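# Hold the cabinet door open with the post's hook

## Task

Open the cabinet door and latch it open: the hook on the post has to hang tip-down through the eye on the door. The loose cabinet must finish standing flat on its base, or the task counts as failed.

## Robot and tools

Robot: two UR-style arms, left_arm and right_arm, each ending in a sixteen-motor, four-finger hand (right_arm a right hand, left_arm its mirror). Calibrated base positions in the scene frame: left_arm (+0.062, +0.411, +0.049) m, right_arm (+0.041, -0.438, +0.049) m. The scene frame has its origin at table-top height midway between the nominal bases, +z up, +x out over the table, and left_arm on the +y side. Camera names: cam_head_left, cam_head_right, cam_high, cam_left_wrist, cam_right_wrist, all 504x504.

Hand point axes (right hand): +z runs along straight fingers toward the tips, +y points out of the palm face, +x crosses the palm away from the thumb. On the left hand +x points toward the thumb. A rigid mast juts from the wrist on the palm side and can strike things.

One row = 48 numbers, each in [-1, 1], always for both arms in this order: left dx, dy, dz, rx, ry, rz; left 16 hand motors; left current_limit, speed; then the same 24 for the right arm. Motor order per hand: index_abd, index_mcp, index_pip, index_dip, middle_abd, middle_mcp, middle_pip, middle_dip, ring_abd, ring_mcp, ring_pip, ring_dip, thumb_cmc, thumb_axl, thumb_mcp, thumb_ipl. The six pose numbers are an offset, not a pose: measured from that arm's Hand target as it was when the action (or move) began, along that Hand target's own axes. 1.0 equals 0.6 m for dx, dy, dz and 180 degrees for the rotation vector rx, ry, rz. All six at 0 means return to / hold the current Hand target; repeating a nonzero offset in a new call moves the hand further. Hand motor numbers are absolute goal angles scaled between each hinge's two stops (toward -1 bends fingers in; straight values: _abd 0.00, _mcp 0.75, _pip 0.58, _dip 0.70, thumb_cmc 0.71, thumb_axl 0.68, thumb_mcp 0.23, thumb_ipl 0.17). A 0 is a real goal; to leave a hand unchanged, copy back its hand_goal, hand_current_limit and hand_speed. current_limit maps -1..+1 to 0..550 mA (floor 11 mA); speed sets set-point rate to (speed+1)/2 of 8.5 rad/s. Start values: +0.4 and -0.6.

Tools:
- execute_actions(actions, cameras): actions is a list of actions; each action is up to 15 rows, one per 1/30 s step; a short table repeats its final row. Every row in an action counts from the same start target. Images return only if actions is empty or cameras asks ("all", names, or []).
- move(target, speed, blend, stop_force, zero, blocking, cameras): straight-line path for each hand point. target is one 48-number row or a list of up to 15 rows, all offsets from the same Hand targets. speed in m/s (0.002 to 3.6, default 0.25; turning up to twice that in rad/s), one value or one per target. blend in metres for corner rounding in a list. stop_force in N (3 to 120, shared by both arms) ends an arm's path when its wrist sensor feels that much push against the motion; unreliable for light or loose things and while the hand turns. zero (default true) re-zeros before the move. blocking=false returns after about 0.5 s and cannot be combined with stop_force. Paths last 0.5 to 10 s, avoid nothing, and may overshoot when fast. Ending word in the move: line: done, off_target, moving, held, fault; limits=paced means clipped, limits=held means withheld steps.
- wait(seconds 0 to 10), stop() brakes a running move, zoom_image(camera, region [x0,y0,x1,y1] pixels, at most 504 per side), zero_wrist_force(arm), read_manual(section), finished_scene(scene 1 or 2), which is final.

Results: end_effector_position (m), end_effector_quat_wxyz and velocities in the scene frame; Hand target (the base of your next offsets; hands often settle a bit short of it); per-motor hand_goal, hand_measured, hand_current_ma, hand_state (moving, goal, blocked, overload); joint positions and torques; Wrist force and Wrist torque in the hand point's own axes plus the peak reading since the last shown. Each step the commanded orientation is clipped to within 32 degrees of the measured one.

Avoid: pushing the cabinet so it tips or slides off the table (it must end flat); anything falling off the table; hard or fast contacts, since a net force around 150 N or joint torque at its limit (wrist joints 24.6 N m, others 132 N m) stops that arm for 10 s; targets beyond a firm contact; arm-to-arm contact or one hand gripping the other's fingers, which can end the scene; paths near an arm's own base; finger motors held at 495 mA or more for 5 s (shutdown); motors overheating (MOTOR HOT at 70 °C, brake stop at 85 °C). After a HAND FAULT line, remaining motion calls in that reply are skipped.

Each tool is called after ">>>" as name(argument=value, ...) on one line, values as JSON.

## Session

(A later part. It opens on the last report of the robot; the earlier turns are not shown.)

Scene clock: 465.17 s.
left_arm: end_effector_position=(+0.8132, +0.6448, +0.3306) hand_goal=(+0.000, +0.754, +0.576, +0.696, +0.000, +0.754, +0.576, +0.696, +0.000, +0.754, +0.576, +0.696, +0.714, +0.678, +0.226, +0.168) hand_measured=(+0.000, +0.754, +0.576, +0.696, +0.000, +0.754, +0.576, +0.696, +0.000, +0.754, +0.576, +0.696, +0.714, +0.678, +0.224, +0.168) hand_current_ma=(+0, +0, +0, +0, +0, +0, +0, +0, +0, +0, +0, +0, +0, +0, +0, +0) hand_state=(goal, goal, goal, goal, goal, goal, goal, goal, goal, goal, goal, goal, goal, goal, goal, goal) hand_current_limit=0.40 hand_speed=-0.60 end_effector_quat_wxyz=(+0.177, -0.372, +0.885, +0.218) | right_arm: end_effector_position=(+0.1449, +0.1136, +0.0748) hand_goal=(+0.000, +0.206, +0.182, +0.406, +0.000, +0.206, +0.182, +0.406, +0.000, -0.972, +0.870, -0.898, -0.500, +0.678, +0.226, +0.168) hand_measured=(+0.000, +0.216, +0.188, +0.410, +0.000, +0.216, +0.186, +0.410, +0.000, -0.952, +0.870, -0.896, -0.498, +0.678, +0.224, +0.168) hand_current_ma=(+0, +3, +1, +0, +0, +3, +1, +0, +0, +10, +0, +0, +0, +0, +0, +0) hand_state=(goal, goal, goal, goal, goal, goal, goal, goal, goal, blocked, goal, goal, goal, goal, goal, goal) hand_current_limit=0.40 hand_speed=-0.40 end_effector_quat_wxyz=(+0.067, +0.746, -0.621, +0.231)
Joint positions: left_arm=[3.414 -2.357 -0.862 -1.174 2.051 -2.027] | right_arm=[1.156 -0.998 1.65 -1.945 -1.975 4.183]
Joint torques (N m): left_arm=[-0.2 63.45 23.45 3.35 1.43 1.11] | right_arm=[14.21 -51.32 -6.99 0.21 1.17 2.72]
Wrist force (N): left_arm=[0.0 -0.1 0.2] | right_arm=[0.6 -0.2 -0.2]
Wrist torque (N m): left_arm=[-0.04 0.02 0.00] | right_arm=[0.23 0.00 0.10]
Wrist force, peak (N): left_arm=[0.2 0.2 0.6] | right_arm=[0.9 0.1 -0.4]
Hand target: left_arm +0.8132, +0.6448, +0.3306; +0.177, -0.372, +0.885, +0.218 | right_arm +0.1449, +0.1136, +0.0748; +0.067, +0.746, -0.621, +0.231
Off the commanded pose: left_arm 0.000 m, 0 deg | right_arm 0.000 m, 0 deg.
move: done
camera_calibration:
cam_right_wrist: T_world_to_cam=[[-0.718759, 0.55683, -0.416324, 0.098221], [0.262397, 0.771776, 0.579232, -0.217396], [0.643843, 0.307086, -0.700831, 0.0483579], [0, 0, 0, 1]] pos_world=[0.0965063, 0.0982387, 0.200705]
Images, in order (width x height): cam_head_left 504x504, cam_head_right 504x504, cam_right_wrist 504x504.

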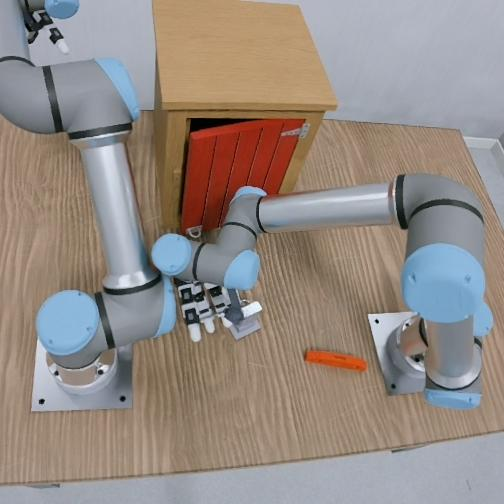

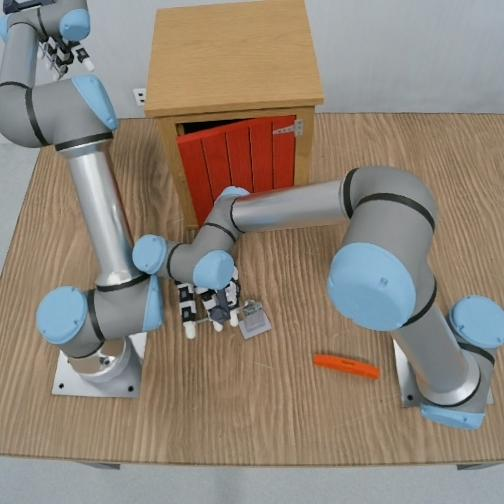

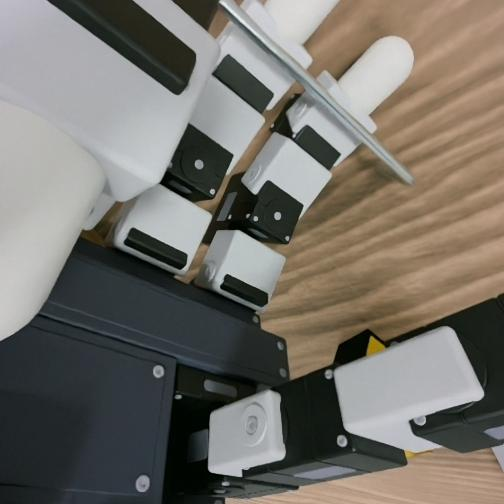

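>>> move(target=[0,0,0,0,0,0,0,0.754,0.576,0.696,0,0.754,0.576,0.696,0,0.754,0.576,0.696,0.714,0.678,0.226,0.168,0.4,-0.6,0,0.0325,-0.0069,0,0,0,0,0.205,0.182,0.406,0,0.205,0.182,0.406,0,-0.973,0.869,-0.899,-0.5,0.678,0.226,0.168,0.4,-0.4], speed=0.03, stop_force=4, cameras=["cam_head_left", "cam_head_right", "cam_right_wrist"])

>>> zoom_image(camera="cam_right_wrist", region=[200, 0, 454, 254])

Scene clock: 475.67 s.
left_arm: end_effector_position=(+0.8132, +0.6448, +0.3306) hand_goal=(+0.000, +0.754, +0.576, +0.696, +0.000, +0.754, +0.576, +0.696, +0.000, +0.754, +0.576, +0.696, +0.714, +0.678, +0.226, +0.168) hand_measured=(+0.000, +0.754, +0.576, +0.696, +0.000, +0.754, +0.576, +0.696, +0.000, +0.754, +0.576, +0.696, +0.714, +0.678, +0.224, +0.168) hand_current_ma=(+0, +0, +0, +0, +0, +0, +0, +0, +0, +0, +0, +0, +0, +0, +0, +0) hand_state=(goal, goal, goal, goal, goal, goal, goal, goal, goal, goal, goal, goal, goal, goal, goal, goal) hand_current_limit=0.40 hand_speed=-0.60 end_effector_quat_wxyz=(+0.177, -0.372, +0.885, +0.218) | right_arm: end_effector_position=(+0.1433, +0.1134, +0.0748) hand_goal=(+0.000, +0.206, +0.182, +0.406, +0.000, +0.206, +0.182, +0.406, +0.000, -0.972, +0.870, -0.898, -0.500, +0.678, +0.226, +0.168) hand_measured=(+0.000, +0.216, +0.188, +0.410, +0.000, +0.216, +0.186, +0.410, +0.000, -0.952, +0.870, -0.896, -0.498, +0.678, +0.224, +0.168) hand_current_ma=(+0, +3, +1, +0, +0, +3, +1, +0, +0, +10, +0, +0, +0, +0, +0, +0) hand_state=(goal, goal, goal, goal, goal, goal, goal, goal, goal, blocked, goal, goal, goal, goal, goal, goal) hand_current_limit=0.40 hand_speed=-0.40 end_effector_quat_wxyz=(+0.067, +0.746, -0.621, +0.231)
Joint positions: left_arm=[3.414 -2.357 -0.862 -1.174 2.051 -2.027] | right_arm=[1.158 -0.999 1.652 -1.944 -1.974 4.186]
Joint torques (N m): left_arm=[1.22 64.06 24.87 3.51 1.39 0.92] | right_arm=[-16.49 -33.22 -34.31 -3.25 -2.43 -2.89]
Wrist force (N): left_arm=[0.2 -0.2 0.3] | right_arm=[0.5 -0.1 0.0]
Wrist torque (N m): left_arm=[-0.06 -0.01 0.02] | right_arm=[0.22 0.01 0.21]
Wrist force, peak (N): left_arm=[0.0 0.0 0.6] | right_arm=[0.5 0.7 -0.4]
Hand target: left_arm +0.8132, +0.6448, +0.3306; +0.177, -0.372, +0.885, +0.218 | right_arm +0.1433, +0.1134, +0.0748; +0.067, +0.746, -0.621, +0.231 (not the last commanded pose)
Off the commanded pose: left_arm 0.000 m, 0 deg | right_arm 0.018 m, 0 deg.
move: held (right_arm; a check stopped the path); limits=held
pose unreachable (right arm): on one or more control steps of this call, first in action 0 (counted from 0), this arm could not follow its commanded pose, so it was not sent that pose on those steps. It may still have moved: this result reports where it is.
cause: moving toward the commanded pose would bring a part of the arm too close to another arm (a part of this arm just beyond joint 5 (wrist 2) and a part of the left arm just beyond its joint 2 (shoulder lift), at the place that arm is still heading or pushing toward).
camera_calibration:
cam_right_wrist: T_world_to_cam=[[-0.718759, 0.55683, -0.416324, 0.0971824], [0.262397, 0.771776, 0.579232, -0.216822], [0.643843, 0.307086, -0.700831, 0.0494495], [0, 0, 0, 1]] pos_world=[0.0949063, 0.0980387, 0.200705]
Images, in order (width x height): cam_head_left 504x504, cam_head_right 504x504, cam_right_wrist 504x504.

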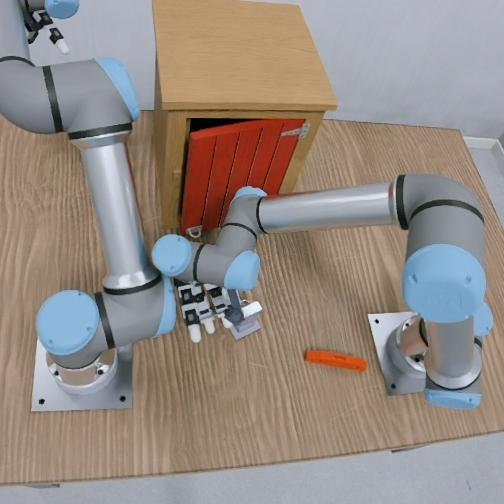

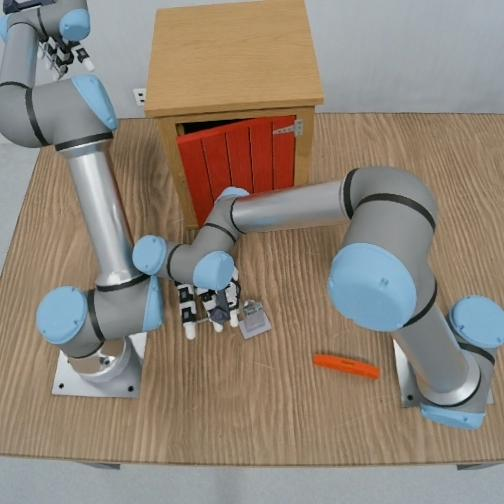

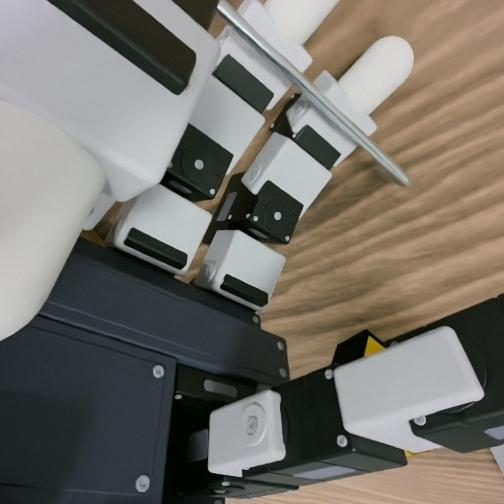

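Scaled by 1.984.

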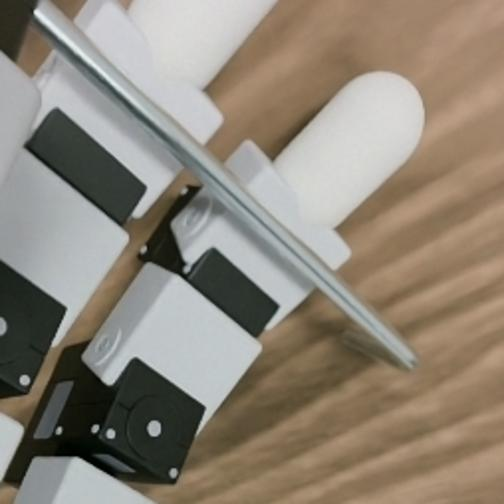

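>>> move(target=[[-0.0997,0.5168,0.2122,-0.066,0.0353,-0.1171,0,0.754,0.576,0.696,0,0.754,0.576,0.696,0,0.754,0.576,0.696,0.714,0.678,0.226,0.168,0.4,-0.6,0,0,0,0,0,0,0,0.205,0.182,0.406,0,0.205,0.182,0.406,0,-0.973,0.869,-0.899,-0.5,0.678,0.226,0.168,0.4,-0.4],[-0.0158,0.9783,0.3042,-0.1215,0.065,-0.2155,0,0.754,0.576,0.696,0,0.754,0.576,0.696,0,0.754,0.576,0.696,0.714,0.678,0.226,0.168,0.4,-0.6,0,0,0,0,0,0,0,0.205,0.182,0.406,0,0.205,0.182,0.406,0,-0.973,0.869,-0.899,-0.5,0.678,0.226,0.168,0.4,-0.4]], speed=0.45, blend=0.05, cameras=["cam_head_left", "cam_head_right"])

Scene clock: 502.27 s.
left_arm: end_effector_position=(+0.8039, +0.6612, +0.3307) hand_goal=(+0.000, +0.754, +0.576, +0.696, +0.000, +0.754, +0.576, +0.696, +0.000, +0.754, +0.576, +0.696, +0.714, +0.678, +0.226, +0.168) hand_measured=(+0.000, +0.754, +0.576, +0.696, +0.000, +0.754, +0.576, +0.696, +0.000, +0.754, +0.576, +0.696, +0.714, +0.678, +0.224, +0.168) hand_current_ma=(+0, +0, +0, +0, +0, +0, +0, +0, +0, +0, +0, +0, +0, +0, +0, +0) hand_state=(goal, goal, goal, goal, goal, goal, goal, goal, goal, goal, goal, goal, goal, goal, goal, goal) hand_current_limit=0.40 hand_speed=-0.60 end_effector_quat_wxyz=(+0.174, -0.383, +0.880, +0.221) | right_arm: end_effector_position=(+0.1433, +0.1134, +0.0748) hand_goal=(+0.000, +0.206, +0.182, +0.406, +0.000, +0.206, +0.182, +0.406, +0.000, -0.972, +0.870, -0.898, -0.500, +0.678, +0.226, +0.168) hand_measured=(+0.000, +0.216, +0.188, +0.410, +0.000, +0.216, +0.186, +0.410, +0.000, -0.952, +0.870, -0.896, -0.498, +0.678, +0.224, +0.168) hand_current_ma=(+0, +3, +1, +0, +0, +3, +1, +0, +0, +10, +0, +0, +0, +0, +0, +0) hand_state=(goal, goal, goal, goal, goal, goal, goal, goal, goal, blocked, goal, goal, goal, goal, goal, goal) hand_current_limit=0.40 hand_speed=-0.40 end_effector_quat_wxyz=(+0.067, +0.746, -0.621, +0.231)
Joint positions: left_arm=[3.437 -2.346 -0.881 -1.167 2.051 -2.028] | right_arm=[1.158 -0.999 1.652 -1.944 -1.974 4.186]
Joint torques (N m): left_arm=[-8.11 46.36 34.2 0.69 -1.35 1.37] | right_arm=[-16.55 -33.52 -34.27 -3.25 -2.33 -2.87]
Wrist force (N): left_arm=[0.2 -0.1 0.4] | right_arm=[0.4 -0.3 -0.2]
Wrist torque (N m): left_arm=[-0.04 0.00 -0.04] | right_arm=[0.22 0.02 0.20]
Wrist force, peak (N): left_arm=[-1.2 3.5 1.9] | right_arm=[0.7 -0.3 -0.3]
Hand target: left_arm +0.8040, +0.6611, +0.3307; +0.174, -0.383, +0.880, +0.221 (last step not sent: back at the drive's target) | right_arm +0.1433, +0.1134, +0.0748; +0.067, +0.746, -0.621, +0.231
Off the commanded pose: left_arm 0.596 m, 45 deg | right_arm 0.000 m, 0 deg.
move: held (left_arm; a check stopped the path); path passed 0 of 2 targets; limits=held
pose unreachable (left arm): on one or more control steps of this call, first in action 0 (counted from 0), this arm could not follow its commanded pose, so it was not sent that pose on those steps. It may still have moved: this result reports where it is.
cause: moving toward the commanded pose would bring a part of the arm too close to another arm (a part of this arm just beyond joint 2 (shoulder lift) and a part of the right arm just beyond its joint 5 (wrist 2), at the place that arm is still heading or pushing toward).
Images, in order (width x height): cam_head_left 504x504, cam_head_right 504x504.

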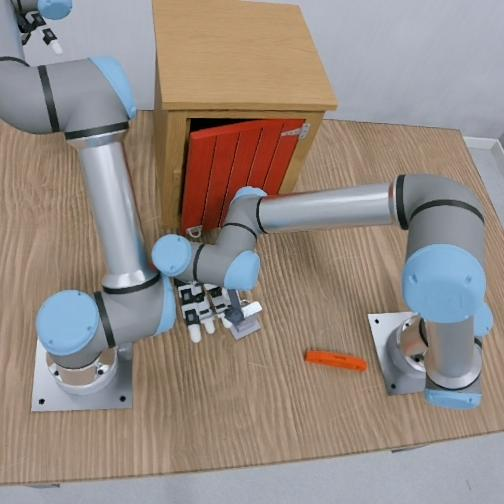

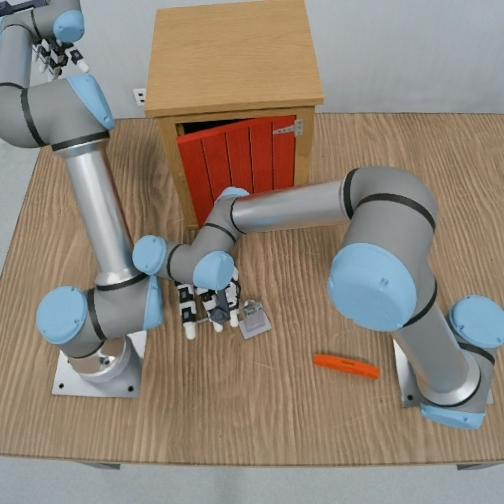

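>>> move(target=[[0,0,0,0,0,0,0,0.754,0.576,0.696,0,0.754,0.576,0.696,0,0.754,0.576,0.696,0.714,0.678,0.226,0.168,0.4,-0.6,0,-0.1058,0.0225,0,0,0,0,0.205,0.182,0.406,0,0.205,0.182,0.406,0,-0.973,0.869,-0.899,-0.5,0.678,0.226,0.168,0.4,-0.4],[0,0,0,0,0,0,0,0.754,0.576,0.696,0,0.754,0.576,0.696,0,0.754,0.576,0.696,0.714,0.678,0.226,0.168,0.4,-0.6,0.1752,-0.1213,-0.1155,0,0,0,0,0.205,0.182,0.406,0,0.205,0.182,0.406,0,-0.973,0.869,-0.899,-0.5,0.678,0.226,0.168,0.4,-0.4]], speed=0.15, blend=0.015)

Scene clock: 527.87 s.
left_arm: end_effector_position=(+0.8040, +0.6611, +0.3307) hand_goal=(+0.000, +0.754, +0.576, +0.696, +0.000, +0.754, +0.576, +0.696, +0.000, +0.754, +0.576, +0.696, +0.714, +0.678, +0.226, +0.168) hand_measured=(+0.000, +0.754, +0.576, +0.696, +0.000, +0.754, +0.576, +0.696, +0.000, +0.754, +0.576, +0.696, +0.714, +0.678, +0.224, +0.168) hand_current_ma=(+0, +0, +0, +0, +0, +0, +0, +0, +0, +0, +0, +0, +0, +0, +0, +0) hand_state=(goal, goal, goal, goal, goal, goal, goal, goal, goal, goal, goal, goal, goal, goal, goal, goal) hand_current_limit=0.40 hand_speed=-0.60 end_effector_quat_wxyz=(+0.174, -0.383, +0.880, +0.221) | right_arm: end_effector_position=(+0.2077, +0.0622, +0.1946) hand_goal=(+0.000, +0.206, +0.182, +0.406, +0.000, +0.206, +0.182, +0.406, +0.000, -0.972, +0.870, -0.898, -0.500, +0.678, +0.226, +0.168) hand_measured=(+0.000, +0.216, +0.188, +0.410, +0.000, +0.216, +0.186, +0.410, +0.000, -0.952, +0.870, -0.896, -0.498, +0.678, +0.224, +0.168) hand_current_ma=(+0, +3, +1, +0, +0, +3, +1, +0, +0, +10, +0, +0, +0, +0, +0, +0) hand_state=(goal, goal, goal, goal, goal, goal, goal, goal, goal, blocked, goal, goal, goal, goal, goal, goal) hand_current_limit=0.40 hand_speed=-0.40 end_effector_quat_wxyz=(+0.067, +0.746, -0.621, +0.231)
Joint positions: left_arm=[3.437 -2.346 -0.881 -1.167 2.051 -2.028] | right_arm=[1.029 -1.21 1.643 -1.779 -2.007 4.048]
Joint torques (N m): left_arm=[-6.9 47.68 35.48 0.72 -1.48 1.4] | right_arm=[-15.75 -46.26 -10 -0.1 -2.6 -2.92]
Wrist force (N): left_arm=[0.0 0.3 0.4] | right_arm=[0.7 -0.1 -0.4]
Wrist torque (N m): left_arm=[0.00 0.03 -0.06] | right_arm=[0.27 -0.01 0.23]
Wrist force, peak (N): left_arm=[0.2 0.0 0.6] | right_arm=[1.5 0.1 -0.9]
Hand target: left_arm +0.8040, +0.6611, +0.3307; +0.174, -0.383, +0.880, +0.221 | right_arm +0.2077, +0.0622, +0.1947; +0.067, +0.746, -0.621, +0.231
Off the commanded pose: left_arm 0.000 m, 0 deg | right_arm 0.000 m, 0 deg.
move: done

>>> move(target=[[-0.0997,0.4595,0.1958,-0.0594,0.032,-0.1053,0,0.754,0.576,0.696,0,0.754,0.576,0.696,0,0.754,0.576,0.696,0.714,0.678,0.226,0.168,0.4,-0.6,0,0,0,0,0,0,0,0.205,0.182,0.406,0,0.205,0.182,0.406,0,-0.973,0.869,-0.899,-0.5,0.678,0.226,0.168,0.4,-0.4],[-0.0245,0.9515,0.3028,-0.1189,0.0639,-0.2106,0,0.754,0.576,0.696,0,0.754,0.576,0.696,0,0.754,0.576,0.696,0.714,0.678,0.226,0.168,0.4,-0.6,0,0,0,0,0,0,0,0.205,0.182,0.406,0,0.205,0.182,0.406,0,-0.973,0.869,-0.899,-0.5,0.678,0.226,0.168,0.4,-0.4]], speed=0.45, blend=0.05, cameras=["cam_head_left", "cam_head_right"])

Scene clock: 539.33 s.
left_arm: end_effector_position=(+0.4098, +1.1124, +0.3304) hand_goal=(+0.000, +0.754, +0.576, +0.696, +0.000, +0.754, +0.576, +0.696, +0.000, +0.754, +0.576, +0.696, +0.714, +0.678, +0.226, +0.168) hand_measured=(+0.000, +0.754, +0.576, +0.696, +0.000, +0.754, +0.576, +0.696, +0.000, +0.754, +0.576, +0.696, +0.714, +0.678, +0.224, +0.168) hand_current_ma=(+0, +0, +0, +0, +0, +0, +0, +0, +0, +0, +0, +0, +0, +0, +0, +0) hand_state=(goal, goal, goal, goal, goal, goal, goal, goal, goal, goal, goal, goal, goal, goal, goal, goal) hand_current_limit=0.40 hand_speed=-0.60 end_effector_quat_wxyz=(-0.076, +0.691, -0.666, -0.270) | right_arm: end_effector_position=(+0.2077, +0.0622, +0.1947) hand_goal=(+0.000, +0.206, +0.182, +0.406, +0.000, +0.206, +0.182, +0.406, +0.000, -0.972, +0.870, -0.898, -0.500, +0.678, +0.226, +0.168) hand_measured=(+0.000, +0.216, +0.188, +0.410, +0.000, +0.216, +0.186, +0.410, +0.000, -0.952, +0.870, -0.896, -0.498, +0.678, +0.224, +0.168) hand_current_ma=(+0, +3, +1, +0, +0, +3, +1, +0, +0, +10, +0, +0, +0, +0, +0, +0) hand_state=(goal, goal, goal, goal, goal, goal, goal, goal, goal, blocked, goal, goal, goal, goal, goal, goal) hand_current_limit=0.40 hand_speed=-0.40 end_effector_quat_wxyz=(+0.067, +0.746, -0.621, +0.231)
Joint positions: left_arm=[4.222 -2.347 -0.881 -1.166 2.051 -2.028] | right_arm=[1.029 -1.211 1.643 -1.779 -2.007 4.048]
Joint torques (N m): left_arm=[4.76 47.57 34.73 0.69 -1.35 -0.82] | right_arm=[-16.61 -45.07 -10.57 0.07 -2.56 -2.85]
Wrist force (N): left_arm=[0.3 0.2 0.7] | right_arm=[0.6 0.0 -0.3]
Wrist torque (N m): left_arm=[0.00 0.02 -0.09] | right_arm=[0.28 0.01 0.22]
Wrist force, peak (N): left_arm=[-0.7 1.9 1.8] | right_arm=[0.8 -0.1 -0.5]
Hand target: left_arm +0.4097, +1.1125, +0.3303; -0.076, +0.691, -0.666, -0.270 | right_arm +0.2077, +0.0622, +0.1947; +0.067, +0.746, -0.621, +0.231
Off the commanded pose: left_arm 0.000 m, 0 deg | right_arm 0.000 m, 0 deg.
move: done
Images, in order (width x height): cam_head_left 504x504, cam_head_right 504x504.

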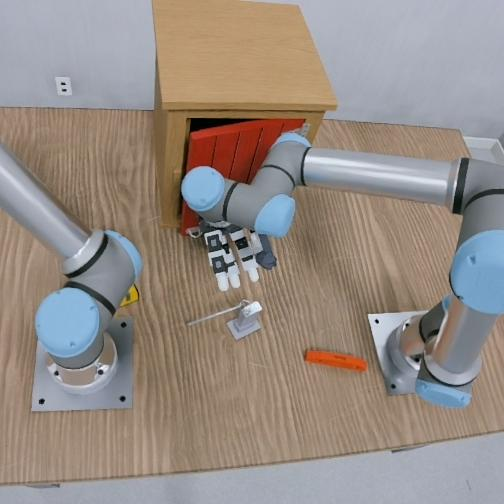

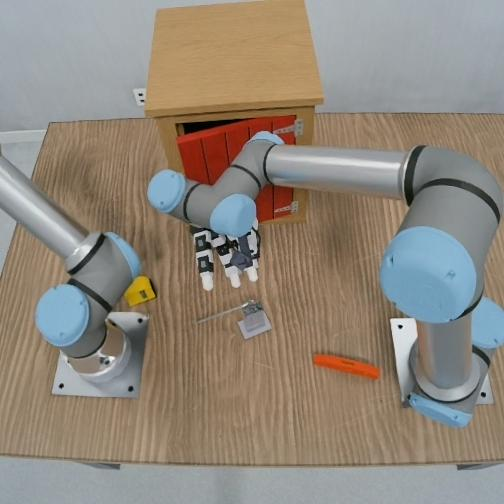

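>>> move(target=[[0,0,0,0,0,0,0,0.754,0.576,0.696,0,0.754,0.576,0.696,0,0.754,0.576,0.696,0.714,0.678,0.226,0.168,0.4,-0.6,-0.1753,0.015,0.1382,0,0,0,0,0.205,0.182,0.406,0,0.205,0.182,0.406,0,-0.973,0.869,-0.899,-0.5,0.678,0.226,0.168,0.4,-0.4],[0,0,0,0,0,0,0,0.754,0.576,0.696,0,0.754,0.576,0.696,0,0.754,0.576,0.696,0.714,0.678,0.226,0.168,0.4,-0.6,-0.1752,0.1512,0.109,0,0,0,0,0.205,0.182,0.406,0,0.205,0.182,0.406,0,-0.973,0.869,-0.899,-0.5,0.678,0.226,0.168,0.4,-0.4]], speed=[0.12, 0.04], blend=[0.005, 0], stop_force=5, cameras=["cam_head_left", "cam_head_right", "cam_right_wrist"])

>>> zoom_image(camera="cam_right_wrist", region=[200, 0, 454, 254])

Scene clock: 556.53 s.
left_arm: end_effector_position=(+0.4097, +1.1125, +0.3303) hand_goal=(+0.000, +0.754, +0.576, +0.696, +0.000, +0.754, +0.576, +0.696, +0.000, +0.754, +0.576, +0.696, +0.714, +0.678, +0.226, +0.168) hand_measured=(+0.000, +0.754, +0.576, +0.696, +0.000, +0.754, +0.576, +0.696, +0.000, +0.754, +0.576, +0.696, +0.714, +0.678, +0.224, +0.168) hand_current_ma=(+0, +0, +0, +0, +0, +0, +0, +0, +0, +0, +0, +0, +0, +0, +0, +0) hand_state=(goal, goal, goal, goal, goal, goal, goal, goal, goal, goal, goal, goal, goal, goal, goal, goal) hand_current_limit=0.40 hand_speed=-0.60 end_effector_quat_wxyz=(-0.076, +0.691, -0.666, -0.270) | right_arm: end_effector_position=(+0.1251, +0.1109, +0.0749) hand_goal=(+0.000, +0.206, +0.182, +0.406, +0.000, +0.206, +0.182, +0.406, +0.000, -0.972, +0.870, -0.898, -0.500, +0.678, +0.226, +0.168) hand_measured=(+0.000, +0.216, +0.188, +0.410, +0.000, +0.216, +0.186, +0.410, +0.000, -0.952, +0.870, -0.896, -0.498, +0.678, +0.224, +0.168) hand_current_ma=(+0, +3, +1, +0, +0, +3, +1, +0, +0, +10, +0, +0, +0, +0, +0, +0) hand_state=(goal, goal, goal, goal, goal, goal, goal, goal, goal, blocked, goal, goal, goal, goal, goal, goal) hand_current_limit=0.40 hand_speed=-0.40 end_effector_quat_wxyz=(+0.067, +0.746, -0.621, +0.231)
Joint positions: left_arm=[4.223 -2.347 -0.881 -1.166 2.051 -2.028] | right_arm=[1.184 -1.011 1.669 -1.939 -1.967 4.212]
Joint torques (N m): left_arm=[5.48 47.99 34.92 0.64 -0.5 -1.5] | right_arm=[14.46 -50.86 -6.73 0.24 1.17 2.59]
Wrist force (N): left_arm=[0.1 0.2 0.3] | right_arm=[0.5 -0.2 -0.5]
Wrist torque (N m): left_arm=[0.03 0.03 -0.10] | right_arm=[0.26 0.01 0.09]
Wrist force, peak (N): left_arm=[0.5 0.2 0.9] | right_arm=[1.5 -0.2 -1.4]
Hand target: left_arm +0.4097, +1.1125, +0.3303; -0.076, +0.691, -0.666, -0.270 | right_arm +0.1251, +0.1109, +0.0749; +0.067, +0.746, -0.621, +0.231
Off the commanded pose: left_arm 0.000 m, 0 deg | right_arm 0.000 m, 0 deg.
move: done
camera_calibration:
cam_right_wrist: T_world_to_cam=[[-0.718759, 0.55683, -0.416324, 0.085479], [0.262397, 0.771776, 0.579232, -0.210252], [0.643843, 0.307086, -0.700831, 0.0619745], [0, 0, 0, 1]] pos_world=[0.0767063, 0.0956387, 0.200805]
Images, in order (width x height): cam_head_left 504x504, cam_head_right 504x504, cam_right_wrist 504x504.

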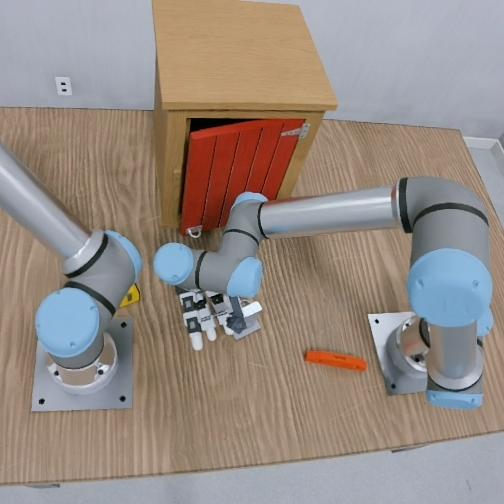

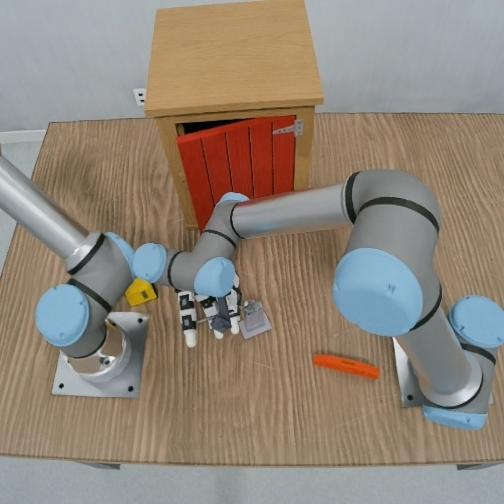

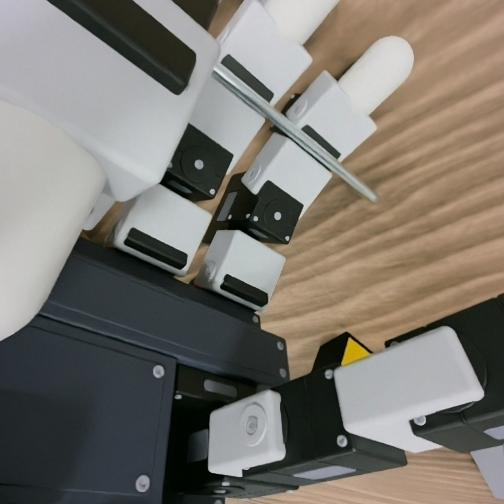

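Scaled by 1.984.

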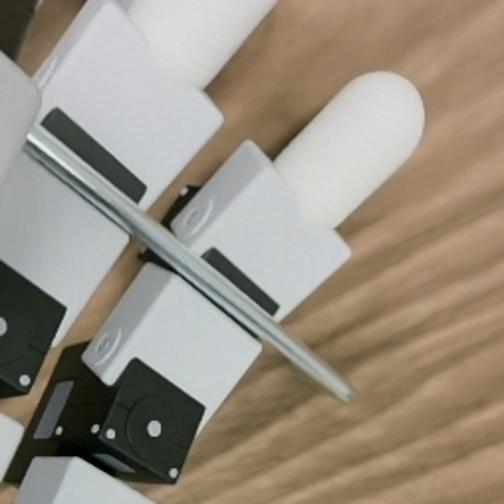

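>>> move(target=[0,0,0,0,0,0,0,0.754,0.576,0.696,0,0.754,0.576,0.696,0,0.754,0.576,0.696,0.714,0.678,0.226,0.168,0.4,-0.6,0,0,0,0,0,0,0,0.205,0.182,-0.246,0,0.205,0.182,-0.246,0,-0.973,0.869,-0.899,-0.5,0.678,0.226,0.168,0.4,-0.75], speed=0.04, cameras=["cam_head_left", "cam_head_right", "cam_right_wrist"])

>>> zoom_image(camera="cam_right_wrist", region=[200, 0, 454, 254])

Scene clock: 563.80 s.
left_arm: end_effector_position=(+0.4097, +1.1125, +0.3303) hand_goal=(+0.000, +0.754, +0.576, +0.696, +0.000, +0.754, +0.576, +0.696, +0.000, +0.754, +0.576, +0.696, +0.714, +0.678, +0.226, +0.168) hand_measured=(+0.000, +0.754, +0.576, +0.696, +0.000, +0.754, +0.576, +0.696, +0.000, +0.754, +0.576, +0.696, +0.714, +0.678, +0.224, +0.168) hand_current_ma=(+0, +0, +0, +0, +0, +0, +0, +0, +0, +0, +0, +0, +0, +0, +0, +0) hand_state=(goal, goal, goal, goal, goal, goal, goal, goal, goal, goal, goal, goal, goal, goal, goal, goal) hand_current_limit=0.40 hand_speed=-0.60 end_effector_quat_wxyz=(-0.076, +0.691, -0.666, -0.270) | right_arm: end_effector_position=(+0.1251, +0.1109, +0.0749) hand_goal=(+0.000, +0.206, +0.182, -0.246, +0.000, +0.206, +0.182, -0.246, +0.000, -0.972, +0.870, -0.898, -0.500, +0.678, +0.226, +0.168) hand_measured=(+0.000, +0.216, +0.188, -0.242, +0.000, +0.216, +0.186, -0.242, +0.000, -0.952, +0.870, -0.896, -0.498, +0.678, +0.224, +0.168) hand_current_ma=(+0, +3, +1, +0, +0, +3, +1, +0, +0, +10, +0, +0, +0, +0, +0, +0) hand_state=(goal, goal, goal, goal, goal, goal, goal, goal, goal, blocked, goal, goal, goal, goal, goal, goal) hand_current_limit=0.40 hand_speed=-0.75 end_effector_quat_wxyz=(+0.067, +0.746, -0.621, +0.231)
Joint positions: left_arm=[4.223 -2.347 -0.881 -1.166 2.051 -2.028] | right_arm=[1.184 -1.011 1.669 -1.939 -1.967 4.212]
Joint torques (N m): left_arm=[6.45 46.11 35.54 0.55 0.12 -1.25] | right_arm=[13.74 -51.12 -6.89 0.25 1.12 2.78]
Wrist force (N): left_arm=[0.5 0.1 0.5] | right_arm=[0.7 -0.3 -0.3]
Wrist torque (N m): left_arm=[0.00 -0.01 -0.07] | right_arm=[0.23 -0.01 0.10]
Wrist force, peak (N): left_arm=[0.4 0.2 0.8] | right_arm=[0.8 -0.3 -0.5]
Hand target: left_arm +0.4097, +1.1125, +0.3303; -0.076, +0.691, -0.666, -0.270 | right_arm +0.1251, +0.1109, +0.0749; +0.067, +0.746, -0.621, +0.231
Off the commanded pose: left_arm 0.000 m, 0 deg | right_arm 0.000 m, 0 deg.
move: done
camera_calibration:
cam_right_wrist: T_world_to_cam=[[-0.718759, 0.55683, -0.416324, 0.085479], [0.262397, 0.771776, 0.579232, -0.210252], [0.643843, 0.307086, -0.700831, 0.0619745], [0, 0, 0, 1]] pos_world=[0.0767063, 0.0956387, 0.200805]
Images, in order (width x height): cam_head_left 504x504, cam_head_right 504x504, cam_right_wrist 504x504.

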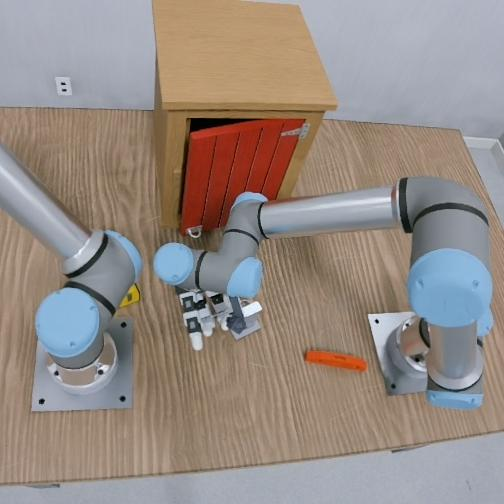

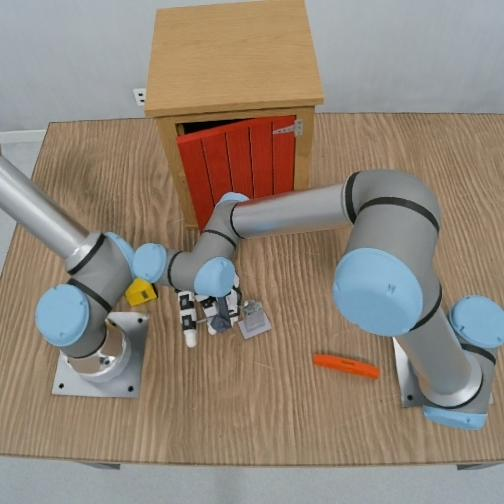

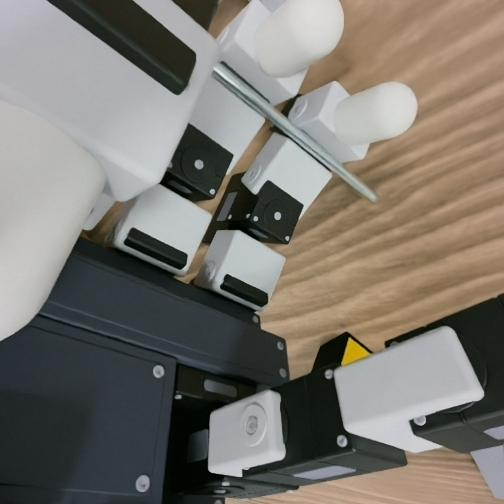

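Scaled by 1.984.

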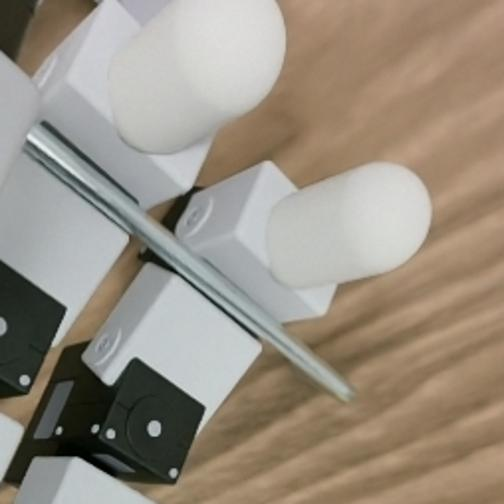

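>>> move(target=[[0,0,0,0,0,0,0,0.754,0.576,0.696,0,0.754,0.576,0.696,0,0.754,0.576,0.696,0.714,0.678,0.226,0.168,0.4,-0.6,0,0,0,0,0,0,0,0.205,0.182,0.406,0,0.205,0.182,0.406,0,-0.973,0.869,-0.899,-0.5,0.678,0.226,0.168,0.4,-0.5],[0,0,0,0,0,0,0,0.754,0.576,0.696,0,0.754,0.576,0.696,0,0.754,0.576,0.696,0.714,0.678,0.226,0.168,0.4,-0.6,0,-0.122,0.0259,0,0,0,0,0.205,0.182,0.406,0,0.205,0.182,0.406,0,-0.973,0.869,-0.899,-0.5,0.678,0.226,0.168,0.4,-0.5],[0,0,0,0,0,0,0,0.754,0.576,0.696,0,0.754,0.576,0.696,0,0.754,0.576,0.696,0.714,0.678,0.226,0.168,0.4,-0.6,0,-0.122,0.0259,0,0,0,0,0.205,0.182,0.406,0,0.205,0.182,0.406,0,0.97,0.95,-0.899,-0.5,0.678,0.226,0.168,0.4,-0.4]], speed=0.06, cameras=["cam_right_wrist"])

Scene clock: 623.03 s.
left_arm: end_effector_position=(+0.4097, +1.1125, +0.3303) hand_goal=(+0.000, +0.754, +0.576, +0.696, +0.000, +0.754, +0.576, +0.696, +0.000, +0.754, +0.576, +0.696, +0.714, +0.678, +0.226, +0.168) hand_measured=(+0.000, +0.754, +0.576, +0.696, +0.000, +0.754, +0.576, +0.696, +0.000, +0.754, +0.576, +0.696, +0.714, +0.678, +0.224, +0.168) hand_current_ma=(+0, +0, +0, +0, +0, +0, +0, +0, +0, +0, +0, +0, +0, +0, +0, +0) hand_state=(goal, goal, goal, goal, goal, goal, goal, goal, goal, goal, goal, goal, goal, goal, goal, goal) hand_current_limit=0.40 hand_speed=-0.60 end_effector_quat_wxyz=(-0.076, +0.691, -0.666, -0.270) | right_arm: end_effector_position=(+0.1992, +0.1211, +0.0748) hand_goal=(+0.000, +0.206, +0.182, +0.406, +0.000, +0.206, +0.182, +0.406, +0.000, +0.970, +0.950, -0.898, -0.500, +0.678, +0.226, +0.168) hand_measured=(+0.000, +0.216, +0.188, +0.404, +0.000, +0.216, +0.186, +0.404, +0.000, +0.956, +0.948, -0.896, -0.498, +0.678, +0.224, +0.168) hand_current_ma=(+0, +3, +1, +0, +0, +3, +1, +0, +0, -5, +0, +0, +0, +0, +0, +0) hand_state=(goal, goal, goal, goal, goal, goal, goal, goal, goal, goal, goal, goal, goal, goal, goal, goal) hand_current_limit=0.40 hand_speed=-0.40 end_effector_quat_wxyz=(+0.067, +0.746, -0.621, +0.231)
Joint positions: left_arm=[4.223 -2.347 -0.881 -1.166 2.051 -2.028] | right_arm=[1.085 -0.957 1.587 -1.953 -1.993 4.108]
Joint torques (N m): left_arm=[5.14 45.64 35.48 0.54 1.2 -1.27] | right_arm=[-16.12 -35.36 -35 -2.27 -2.4 -2.83]
Wrist force (N): left_arm=[0.6 0.2 0.6] | right_arm=[0.6 0.0 -0.4]
Wrist torque (N m): left_arm=[0.00 -0.03 -0.06] | right_arm=[0.19 -0.04 0.20]
Wrist force, peak (N): left_arm=[0.5 0.2 0.8] | right_arm=[0.7 0.6 -0.5]
Hand target: left_arm +0.4097, +1.1125, +0.3303; -0.076, +0.691, -0.666, -0.270 | right_arm +0.1992, +0.1211, +0.0748; +0.067, +0.746, -0.621, +0.231
Off the commanded pose: left_arm 0.000 m, 0 deg | right_arm 0.000 m, 0 deg.
move: done
camera_calibration:
cam_right_wrist: T_world_to_cam=[[-0.718759, 0.55683, -0.416324, 0.133073], [0.262397, 0.771776, 0.579232, -0.237433], [0.643843, 0.307086, -0.700831, 0.0110941], [0, 0, 0, 1]] pos_world=[0.150806, 0.105739, 0.200705]
Images, in order (width x height): cam_right_wrist 504x504.

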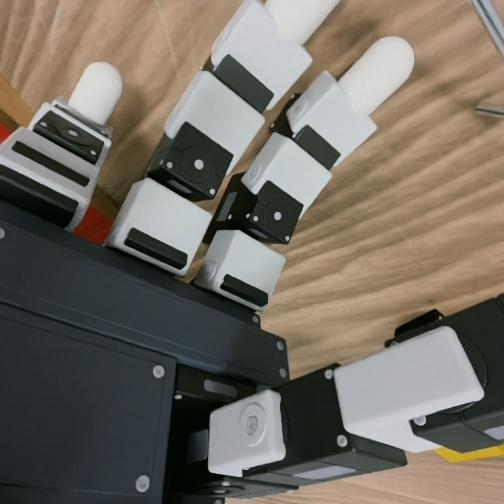

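>>> move(target=[0,0,0,0,0,0,0,0.754,0.576,0.696,0,0.754,0.576,0.696,0,0.754,0.576,0.696,0.714,0.678,0.226,0.168,0.4,-0.6,0,0.122,-0.0259,0,0,0,0,0.205,0.182,0.406,0,0.205,0.182,0.406,0,0.97,0.95,-0.899,-0.5,0.678,0.226,0.168,0.4,-0.4], speed=0.05, stop_force=5, cameras=["cam_right_wrist", "cam_head_left"])

>>> move(target=[0,0,0,0,0,0,0,0.754,0.576,0.696,0,0.754,0.576,0.696,0,0.754,0.576,0.696,0.714,0.678,0.226,0.168,0.4,-0.6,0,0,0,0,0,0,0,0.205,0.182,-0.246,0,0.205,0.182,-0.246,0,0.97,0.95,-0.899,-0.5,0.678,0.226,0.168,0.4,-0.6], speed=0.04, cameras=["cam_head_left", "cam_head_right", "cam_right_wrist"])

>>> zoom_image(camera="cam_right_wrist", region=[200, 0, 454, 254])

Scene clock: 634.13 s.
left_arm: end_effector_position=(+0.4097, +1.1125, +0.3303) hand_goal=(+0.000, +0.754, +0.576, +0.696, +0.000, +0.754, +0.576, +0.696, +0.000, +0.754, +0.576, +0.696, +0.714, +0.678, +0.226, +0.168) hand_measured=(+0.000, +0.754, +0.576, +0.696, +0.000, +0.754, +0.576, +0.696, +0.000, +0.754, +0.576, +0.696, +0.714, +0.678, +0.224, +0.168) hand_current_ma=(+0, +0, +0, +0, +0, +0, +0, +0, +0, +0, +0, +0, +0, +0, +0, +0) hand_state=(goal, goal, goal, goal, goal, goal, goal, goal, goal, goal, goal, goal, goal, goal, goal, goal) hand_current_limit=0.40 hand_speed=-0.60 end_effector_quat_wxyz=(-0.076, +0.691, -0.666, -0.270) | right_arm: end_effector_position=(+0.1251, +0.1109, +0.0749) hand_goal=(+0.000, +0.206, +0.182, +0.406, +0.000, +0.206, +0.182, +0.406, +0.000, +0.970, +0.950, -0.898, -0.500, +0.678, +0.226, +0.168) hand_measured=(+0.000, +0.216, +0.188, +0.404, +0.000, +0.216, +0.186, +0.404, +0.000, +0.956, +0.948, -0.896, -0.498, +0.678, +0.224, +0.168) hand_current_ma=(+0, +3, +1, +0, +0, +3, +1, +0, +0, -5, +0, +0, +0, +0, +0, +0) hand_state=(goal, goal, goal, goal, goal, goal, goal, goal, goal, goal, goal, goal, goal, goal, goal, goal) hand_current_limit=0.40 hand_speed=-0.40 end_effector_quat_wxyz=(+0.067, +0.746, -0.621, +0.231)
Joint positions: left_arm=[4.223 -2.347 -0.881 -1.166 2.051 -2.028] | right_arm=[1.184 -1.011 1.669 -1.939 -1.967 4.212]
Joint torques (N m): left_arm=[5.03 46.21 34.45 0.86 2.21 -1.43] | right_arm=[14.46 -51.24 -6.7 0.13 1.07 2.9]
Wrist force (N): left_arm=[0.2 0.3 0.5] | right_arm=[0.5 -0.2 -0.3]
Wrist torque (N m): left_arm=[0.02 0.03 -0.10] | right_arm=[0.16 -0.02 0.07]
Wrist force, peak (N): left_arm=[0.7 0.3 0.8] | right_arm=[0.9 0.0 -0.5]
Hand target: left_arm +0.4097, +1.1125, +0.3303; -0.076, +0.691, -0.666, -0.270 | right_arm +0.1251, +0.1109, +0.0749; +0.067, +0.746, -0.621, +0.231
Off the commanded pose: left_arm 0.000 m, 0 deg | right_arm 0.000 m, 0 deg.
move: done
camera_calibration:
cam_right_wrist: T_world_to_cam=[[-0.718759, 0.55683, -0.416324, 0.085479], [0.262397, 0.771776, 0.579232, -0.210252], [0.643843, 0.307086, -0.700831, 0.0619745], [0, 0, 0, 1]] pos_world=[0.0767063, 0.0956387, 0.200805]
Images, in order (width x height): cam_head_left 504x504, cam_right_wrist 504x504.

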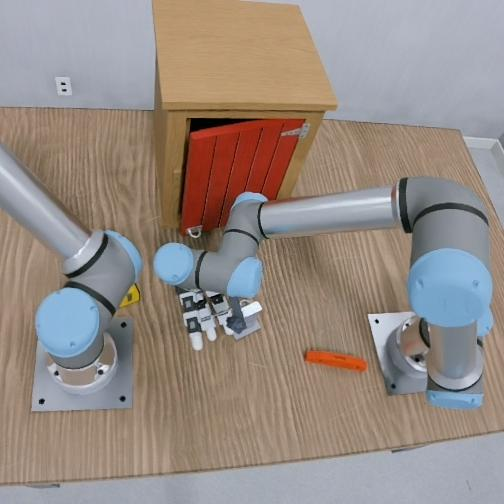

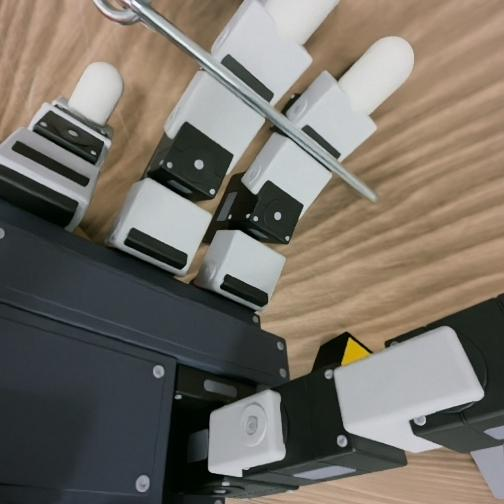

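Scene clock: 634.90 s.
left_arm: end_effector_position=(+0.4097, +1.1125, +0.3303) hand_goal=(+0.000, +0.754, +0.576, +0.696, +0.000, +0.754, +0.576, +0.696, +0.000, +0.754, +0.576, +0.696, +0.714, +0.678, +0.226, +0.168) hand_measured=(+0.000, +0.754, +0.576, +0.696, +0.000, +0.754, +0.576, +0.696, +0.000, +0.754, +0.576, +0.696, +0.714, +0.678, +0.224, +0.168) hand_current_ma=(+0, +0, +0, +0, +0, +0, +0, +0, +0, +0, +0, +0, +0, +0, +0, +0) hand_state=(goal, goal, goal, goal, goal, goal, goal, goal, goal, goal, goal, goal, goal, goal, goal, goal) hand_current_limit=0.40 hand_speed=-0.60 end_effector_quat_wxyz=(-0.076, +0.691, -0.666, -0.270) | right_arm: end_effector_position=(+0.1251, +0.1109, +0.0749) hand_goal=(+0.000, +0.206, +0.182, -0.246, +0.000, +0.206, +0.182, -0.246, +0.000, +0.970, +0.950, -0.898, -0.500, +0.678, +0.226, +0.168) hand_measured=(+0.000, +0.216, +0.188, -0.242, +0.000, +0.216, +0.186, -0.242, +0.000, +0.956, +0.948, -0.896, -0.498, +0.678, +0.224, +0.168) hand_current_ma=(+0, +3, +1, +0, +0, +3, +1, +0, +0, -5, +0, +0, +0, +0, +0, +0) hand_state=(goal, goal, goal, goal, goal, goal, goal, goal, goal, goal, goal, goal, goal, goal, goal, goal) hand_current_limit=0.40 hand_speed=-0.60 end_effector_quat_wxyz=(+0.067, +0.746, -0.621, +0.231)
Joint positions: left_arm=[4.223 -2.347 -0.881 -1.166 2.051 -2.028] | right_arm=[1.184 -1.011 1.669 -1.939 -1.967 4.212]
Joint torques (N m): left_arm=[5.91 47.03 34.89 0.64 2.38 -1.39] | right_arm=[14.04 -50.75 -6.67 0.24 1.08 2.8]
Wrist force (N): left_arm=[0.4 0.2 0.6] | right_arm=[0.7 -0.2 -0.5]
Wrist torque (N m): left_arm=[0.01 0.00 -0.08] | right_arm=[0.18 -0.05 0.08]
Wrist force, peak (N): left_arm=[0.4 0.0 0.8] | right_arm=[0.7 -0.2 -0.5]
Hand target: left_arm +0.4097, +1.1125, +0.3303; -0.076, +0.691, -0.666, -0.270 | right_arm +0.1251, +0.1109, +0.0749; +0.067, +0.746, -0.621, +0.231
Off the commanded pose: left_arm 0.000 m, 0 deg | right_arm 0.000 m, 0 deg.
move: done
camera_calibration:
cam_right_wrist: T_world_to_cam=[[-0.718759, 0.55683, -0.416324, 0.085479], [0.262397, 0.771776, 0.579232, -0.210252], [0.643843, 0.307086, -0.700831, 0.0619745], [0, 0, 0, 1]] pos_world=[0.0767063, 0.0956387, 0.200805]
Images, in order (width x height): cam_head_left 504x504, cam_head_right 504x504, cam_right_wrist 504x504.

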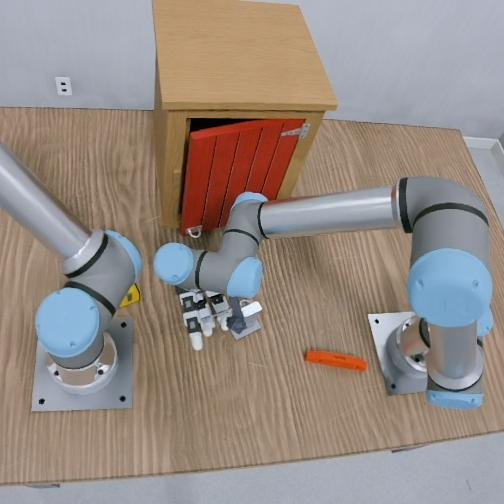

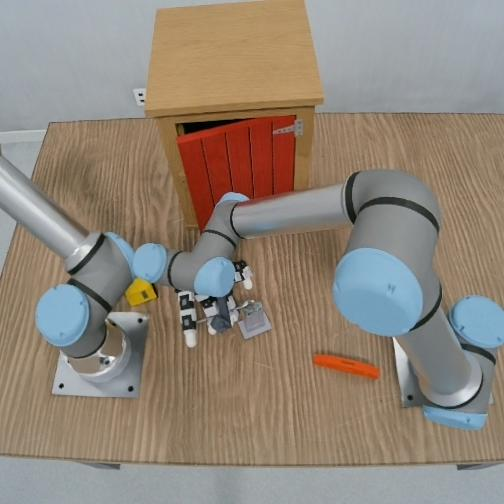

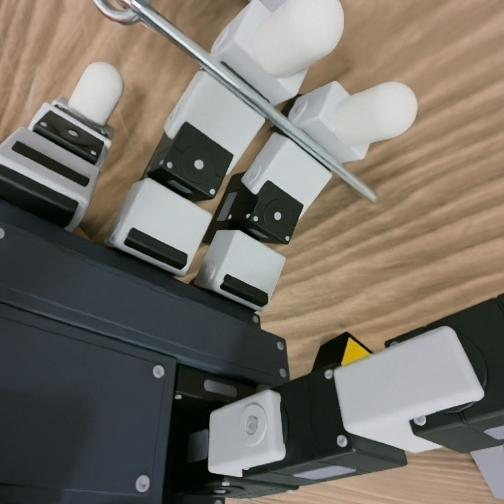

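Scaled by 1.984.

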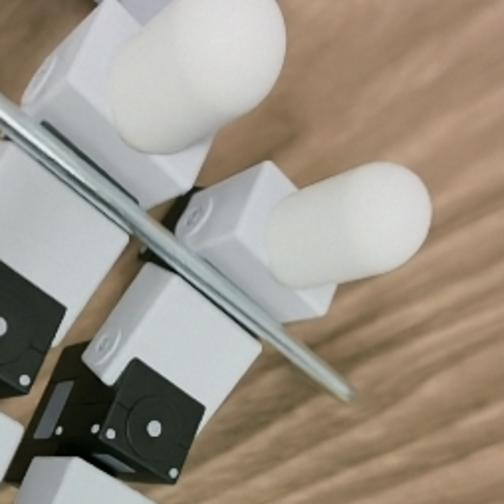

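>>> move(target=[0,0,0,0,0,0,0,0.754,0.576,0.696,0,0.754,0.576,0.696,0,0.754,0.576,0.696,0.714,0.678,0.226,0.168,0.4,-0.6,0.0252,-0.0103,-0.0475,0,-0.1375,0.0292,0,0.205,0.182,-0.246,0,0.205,0.182,-0.246,0,0.97,0.95,-0.899,-0.5,0.678,0.226,0.168,0.4,-0.6], speed=0.08, cameras=["cam_head_left", "cam_head_right", "cam_right_wrist"])

>>> zoom_image(camera="cam_right_wrist", region=[200, 0, 454, 254])

Scene clock: 678.03 s.
left_arm: end_effector_position=(+0.4097, +1.1125, +0.3303) hand_goal=(+0.000, +0.754, +0.576, +0.696, +0.000, +0.754, +0.576, +0.696, +0.000, +0.754, +0.576, +0.696, +0.714, +0.678, +0.226, +0.168) hand_measured=(+0.000, +0.754, +0.576, +0.696, +0.000, +0.754, +0.576, +0.696, +0.000, +0.754, +0.576, +0.696, +0.714, +0.678, +0.224, +0.168) hand_current_ma=(+0, +0, +0, +0, +0, +0, +0, +0, +0, +0, +0, +0, +0, +0, +0, +0) hand_state=(goal, goal, goal, goal, goal, goal, goal, goal, goal, goal, goal, goal, goal, goal, goal, goal) hand_current_limit=0.40 hand_speed=-0.60 end_effector_quat_wxyz=(-0.076, +0.691, -0.666, -0.270) | right_arm: end_effector_position=(+0.1254, +0.1098, +0.1077) hand_goal=(+0.000, +0.206, +0.182, -0.246, +0.000, +0.206, +0.182, -0.246, +0.000, +0.970, +0.950, -0.898, -0.500, +0.678, +0.226, +0.168) hand_measured=(+0.000, +0.216, +0.188, -0.242, +0.000, +0.216, +0.186, -0.242, +0.000, +0.956, +0.948, -0.896, -0.498, +0.678, +0.224, +0.168) hand_current_ma=(+0, +3, +1, +0, +0, +3, +1, +0, +0, -5, +0, +0, +0, +0, +0, +0) hand_state=(goal, goal, goal, goal, goal, goal, goal, goal, goal, goal, goal, goal, goal, goal, goal, goal) hand_current_limit=0.40 hand_speed=-0.60 end_effector_quat_wxyz=(-0.078, +0.749, -0.654, +0.069)
Joint positions: left_arm=[4.223 -2.347 -0.881 -1.166 2.051 -2.028] | right_arm=[1.085 -1.218 1.986 -2.459 -1.742 4.092]
Joint torques (N m): left_arm=[5.43 47.7 35.44 0.62 2.28 -1.44] | right_arm=[-16.02 -41.63 -6.86 -4.58 1.41 -2.92]
Wrist force (N): left_arm=[0.2 -0.2 0.5] | right_arm=[0.2 0.0 -0.3]
Wrist torque (N m): left_arm=[-0.04 0.02 -0.08] | right_arm=[0.26 -0.07 0.09]
Wrist force, peak (N): left_arm=[0.6 0.1 0.7] | right_arm=[0.7 -0.4 -0.5]
Hand target: left_arm +0.4097, +1.1125, +0.3303; -0.076, +0.691, -0.666, -0.270 | right_arm +0.1254, +0.1098, +0.1077; -0.078, +0.749, -0.654, +0.069
Off the commanded pose: left_arm 0.000 m, 0 deg | right_arm 0.000 m, 0 deg.
move: done
camera_calibration:
cam_right_wrist: T_world_to_cam=[[-0.734345, 0.671505, -0.0990869, 0.055225], [0.305462, 0.45729, 0.835212, -0.226829], [0.606161, 0.583066, -0.540928, 0.0423204], [0, 0, 0, 1]] pos_world=[0.0841889, 0.0419674, 0.217815]
Images, in order (width x height): cam_head_left 504x504, cam_head_right 504x504, cam_right_wrist 504x504.

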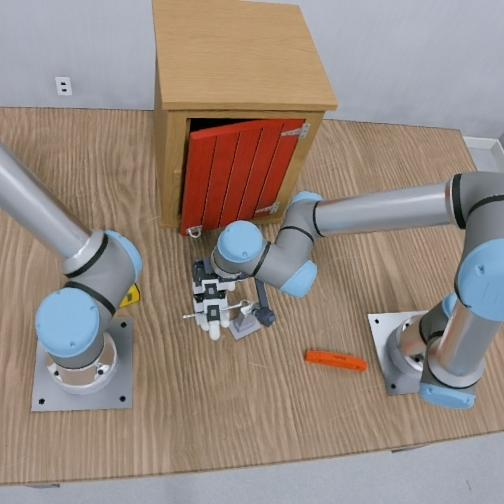

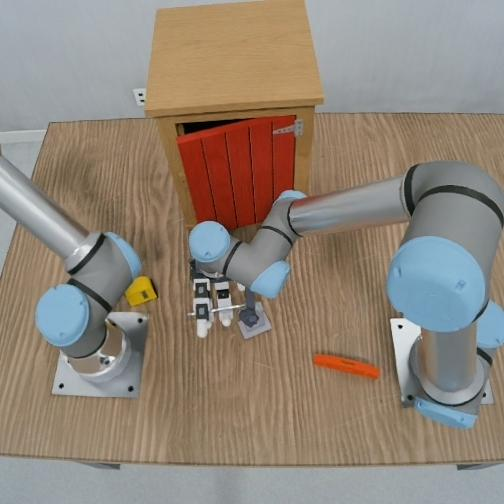

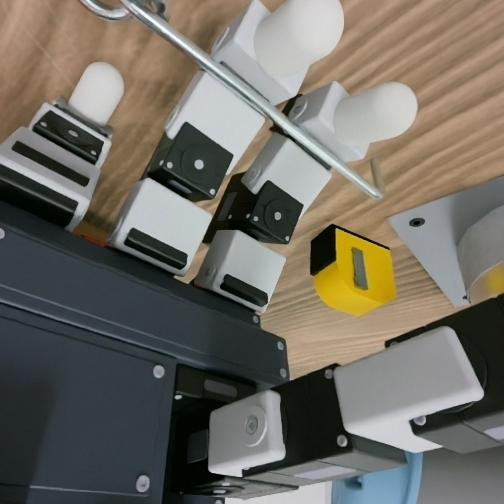

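Scaled by 1.984.

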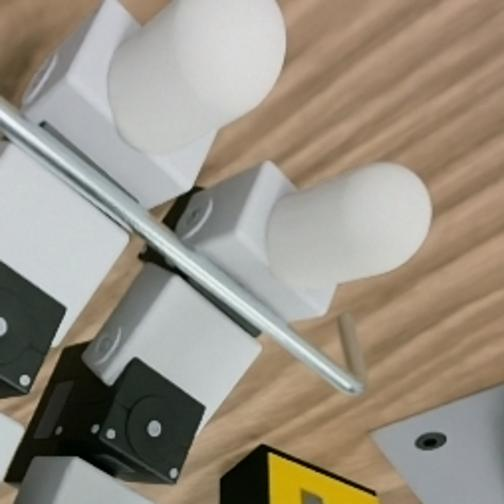

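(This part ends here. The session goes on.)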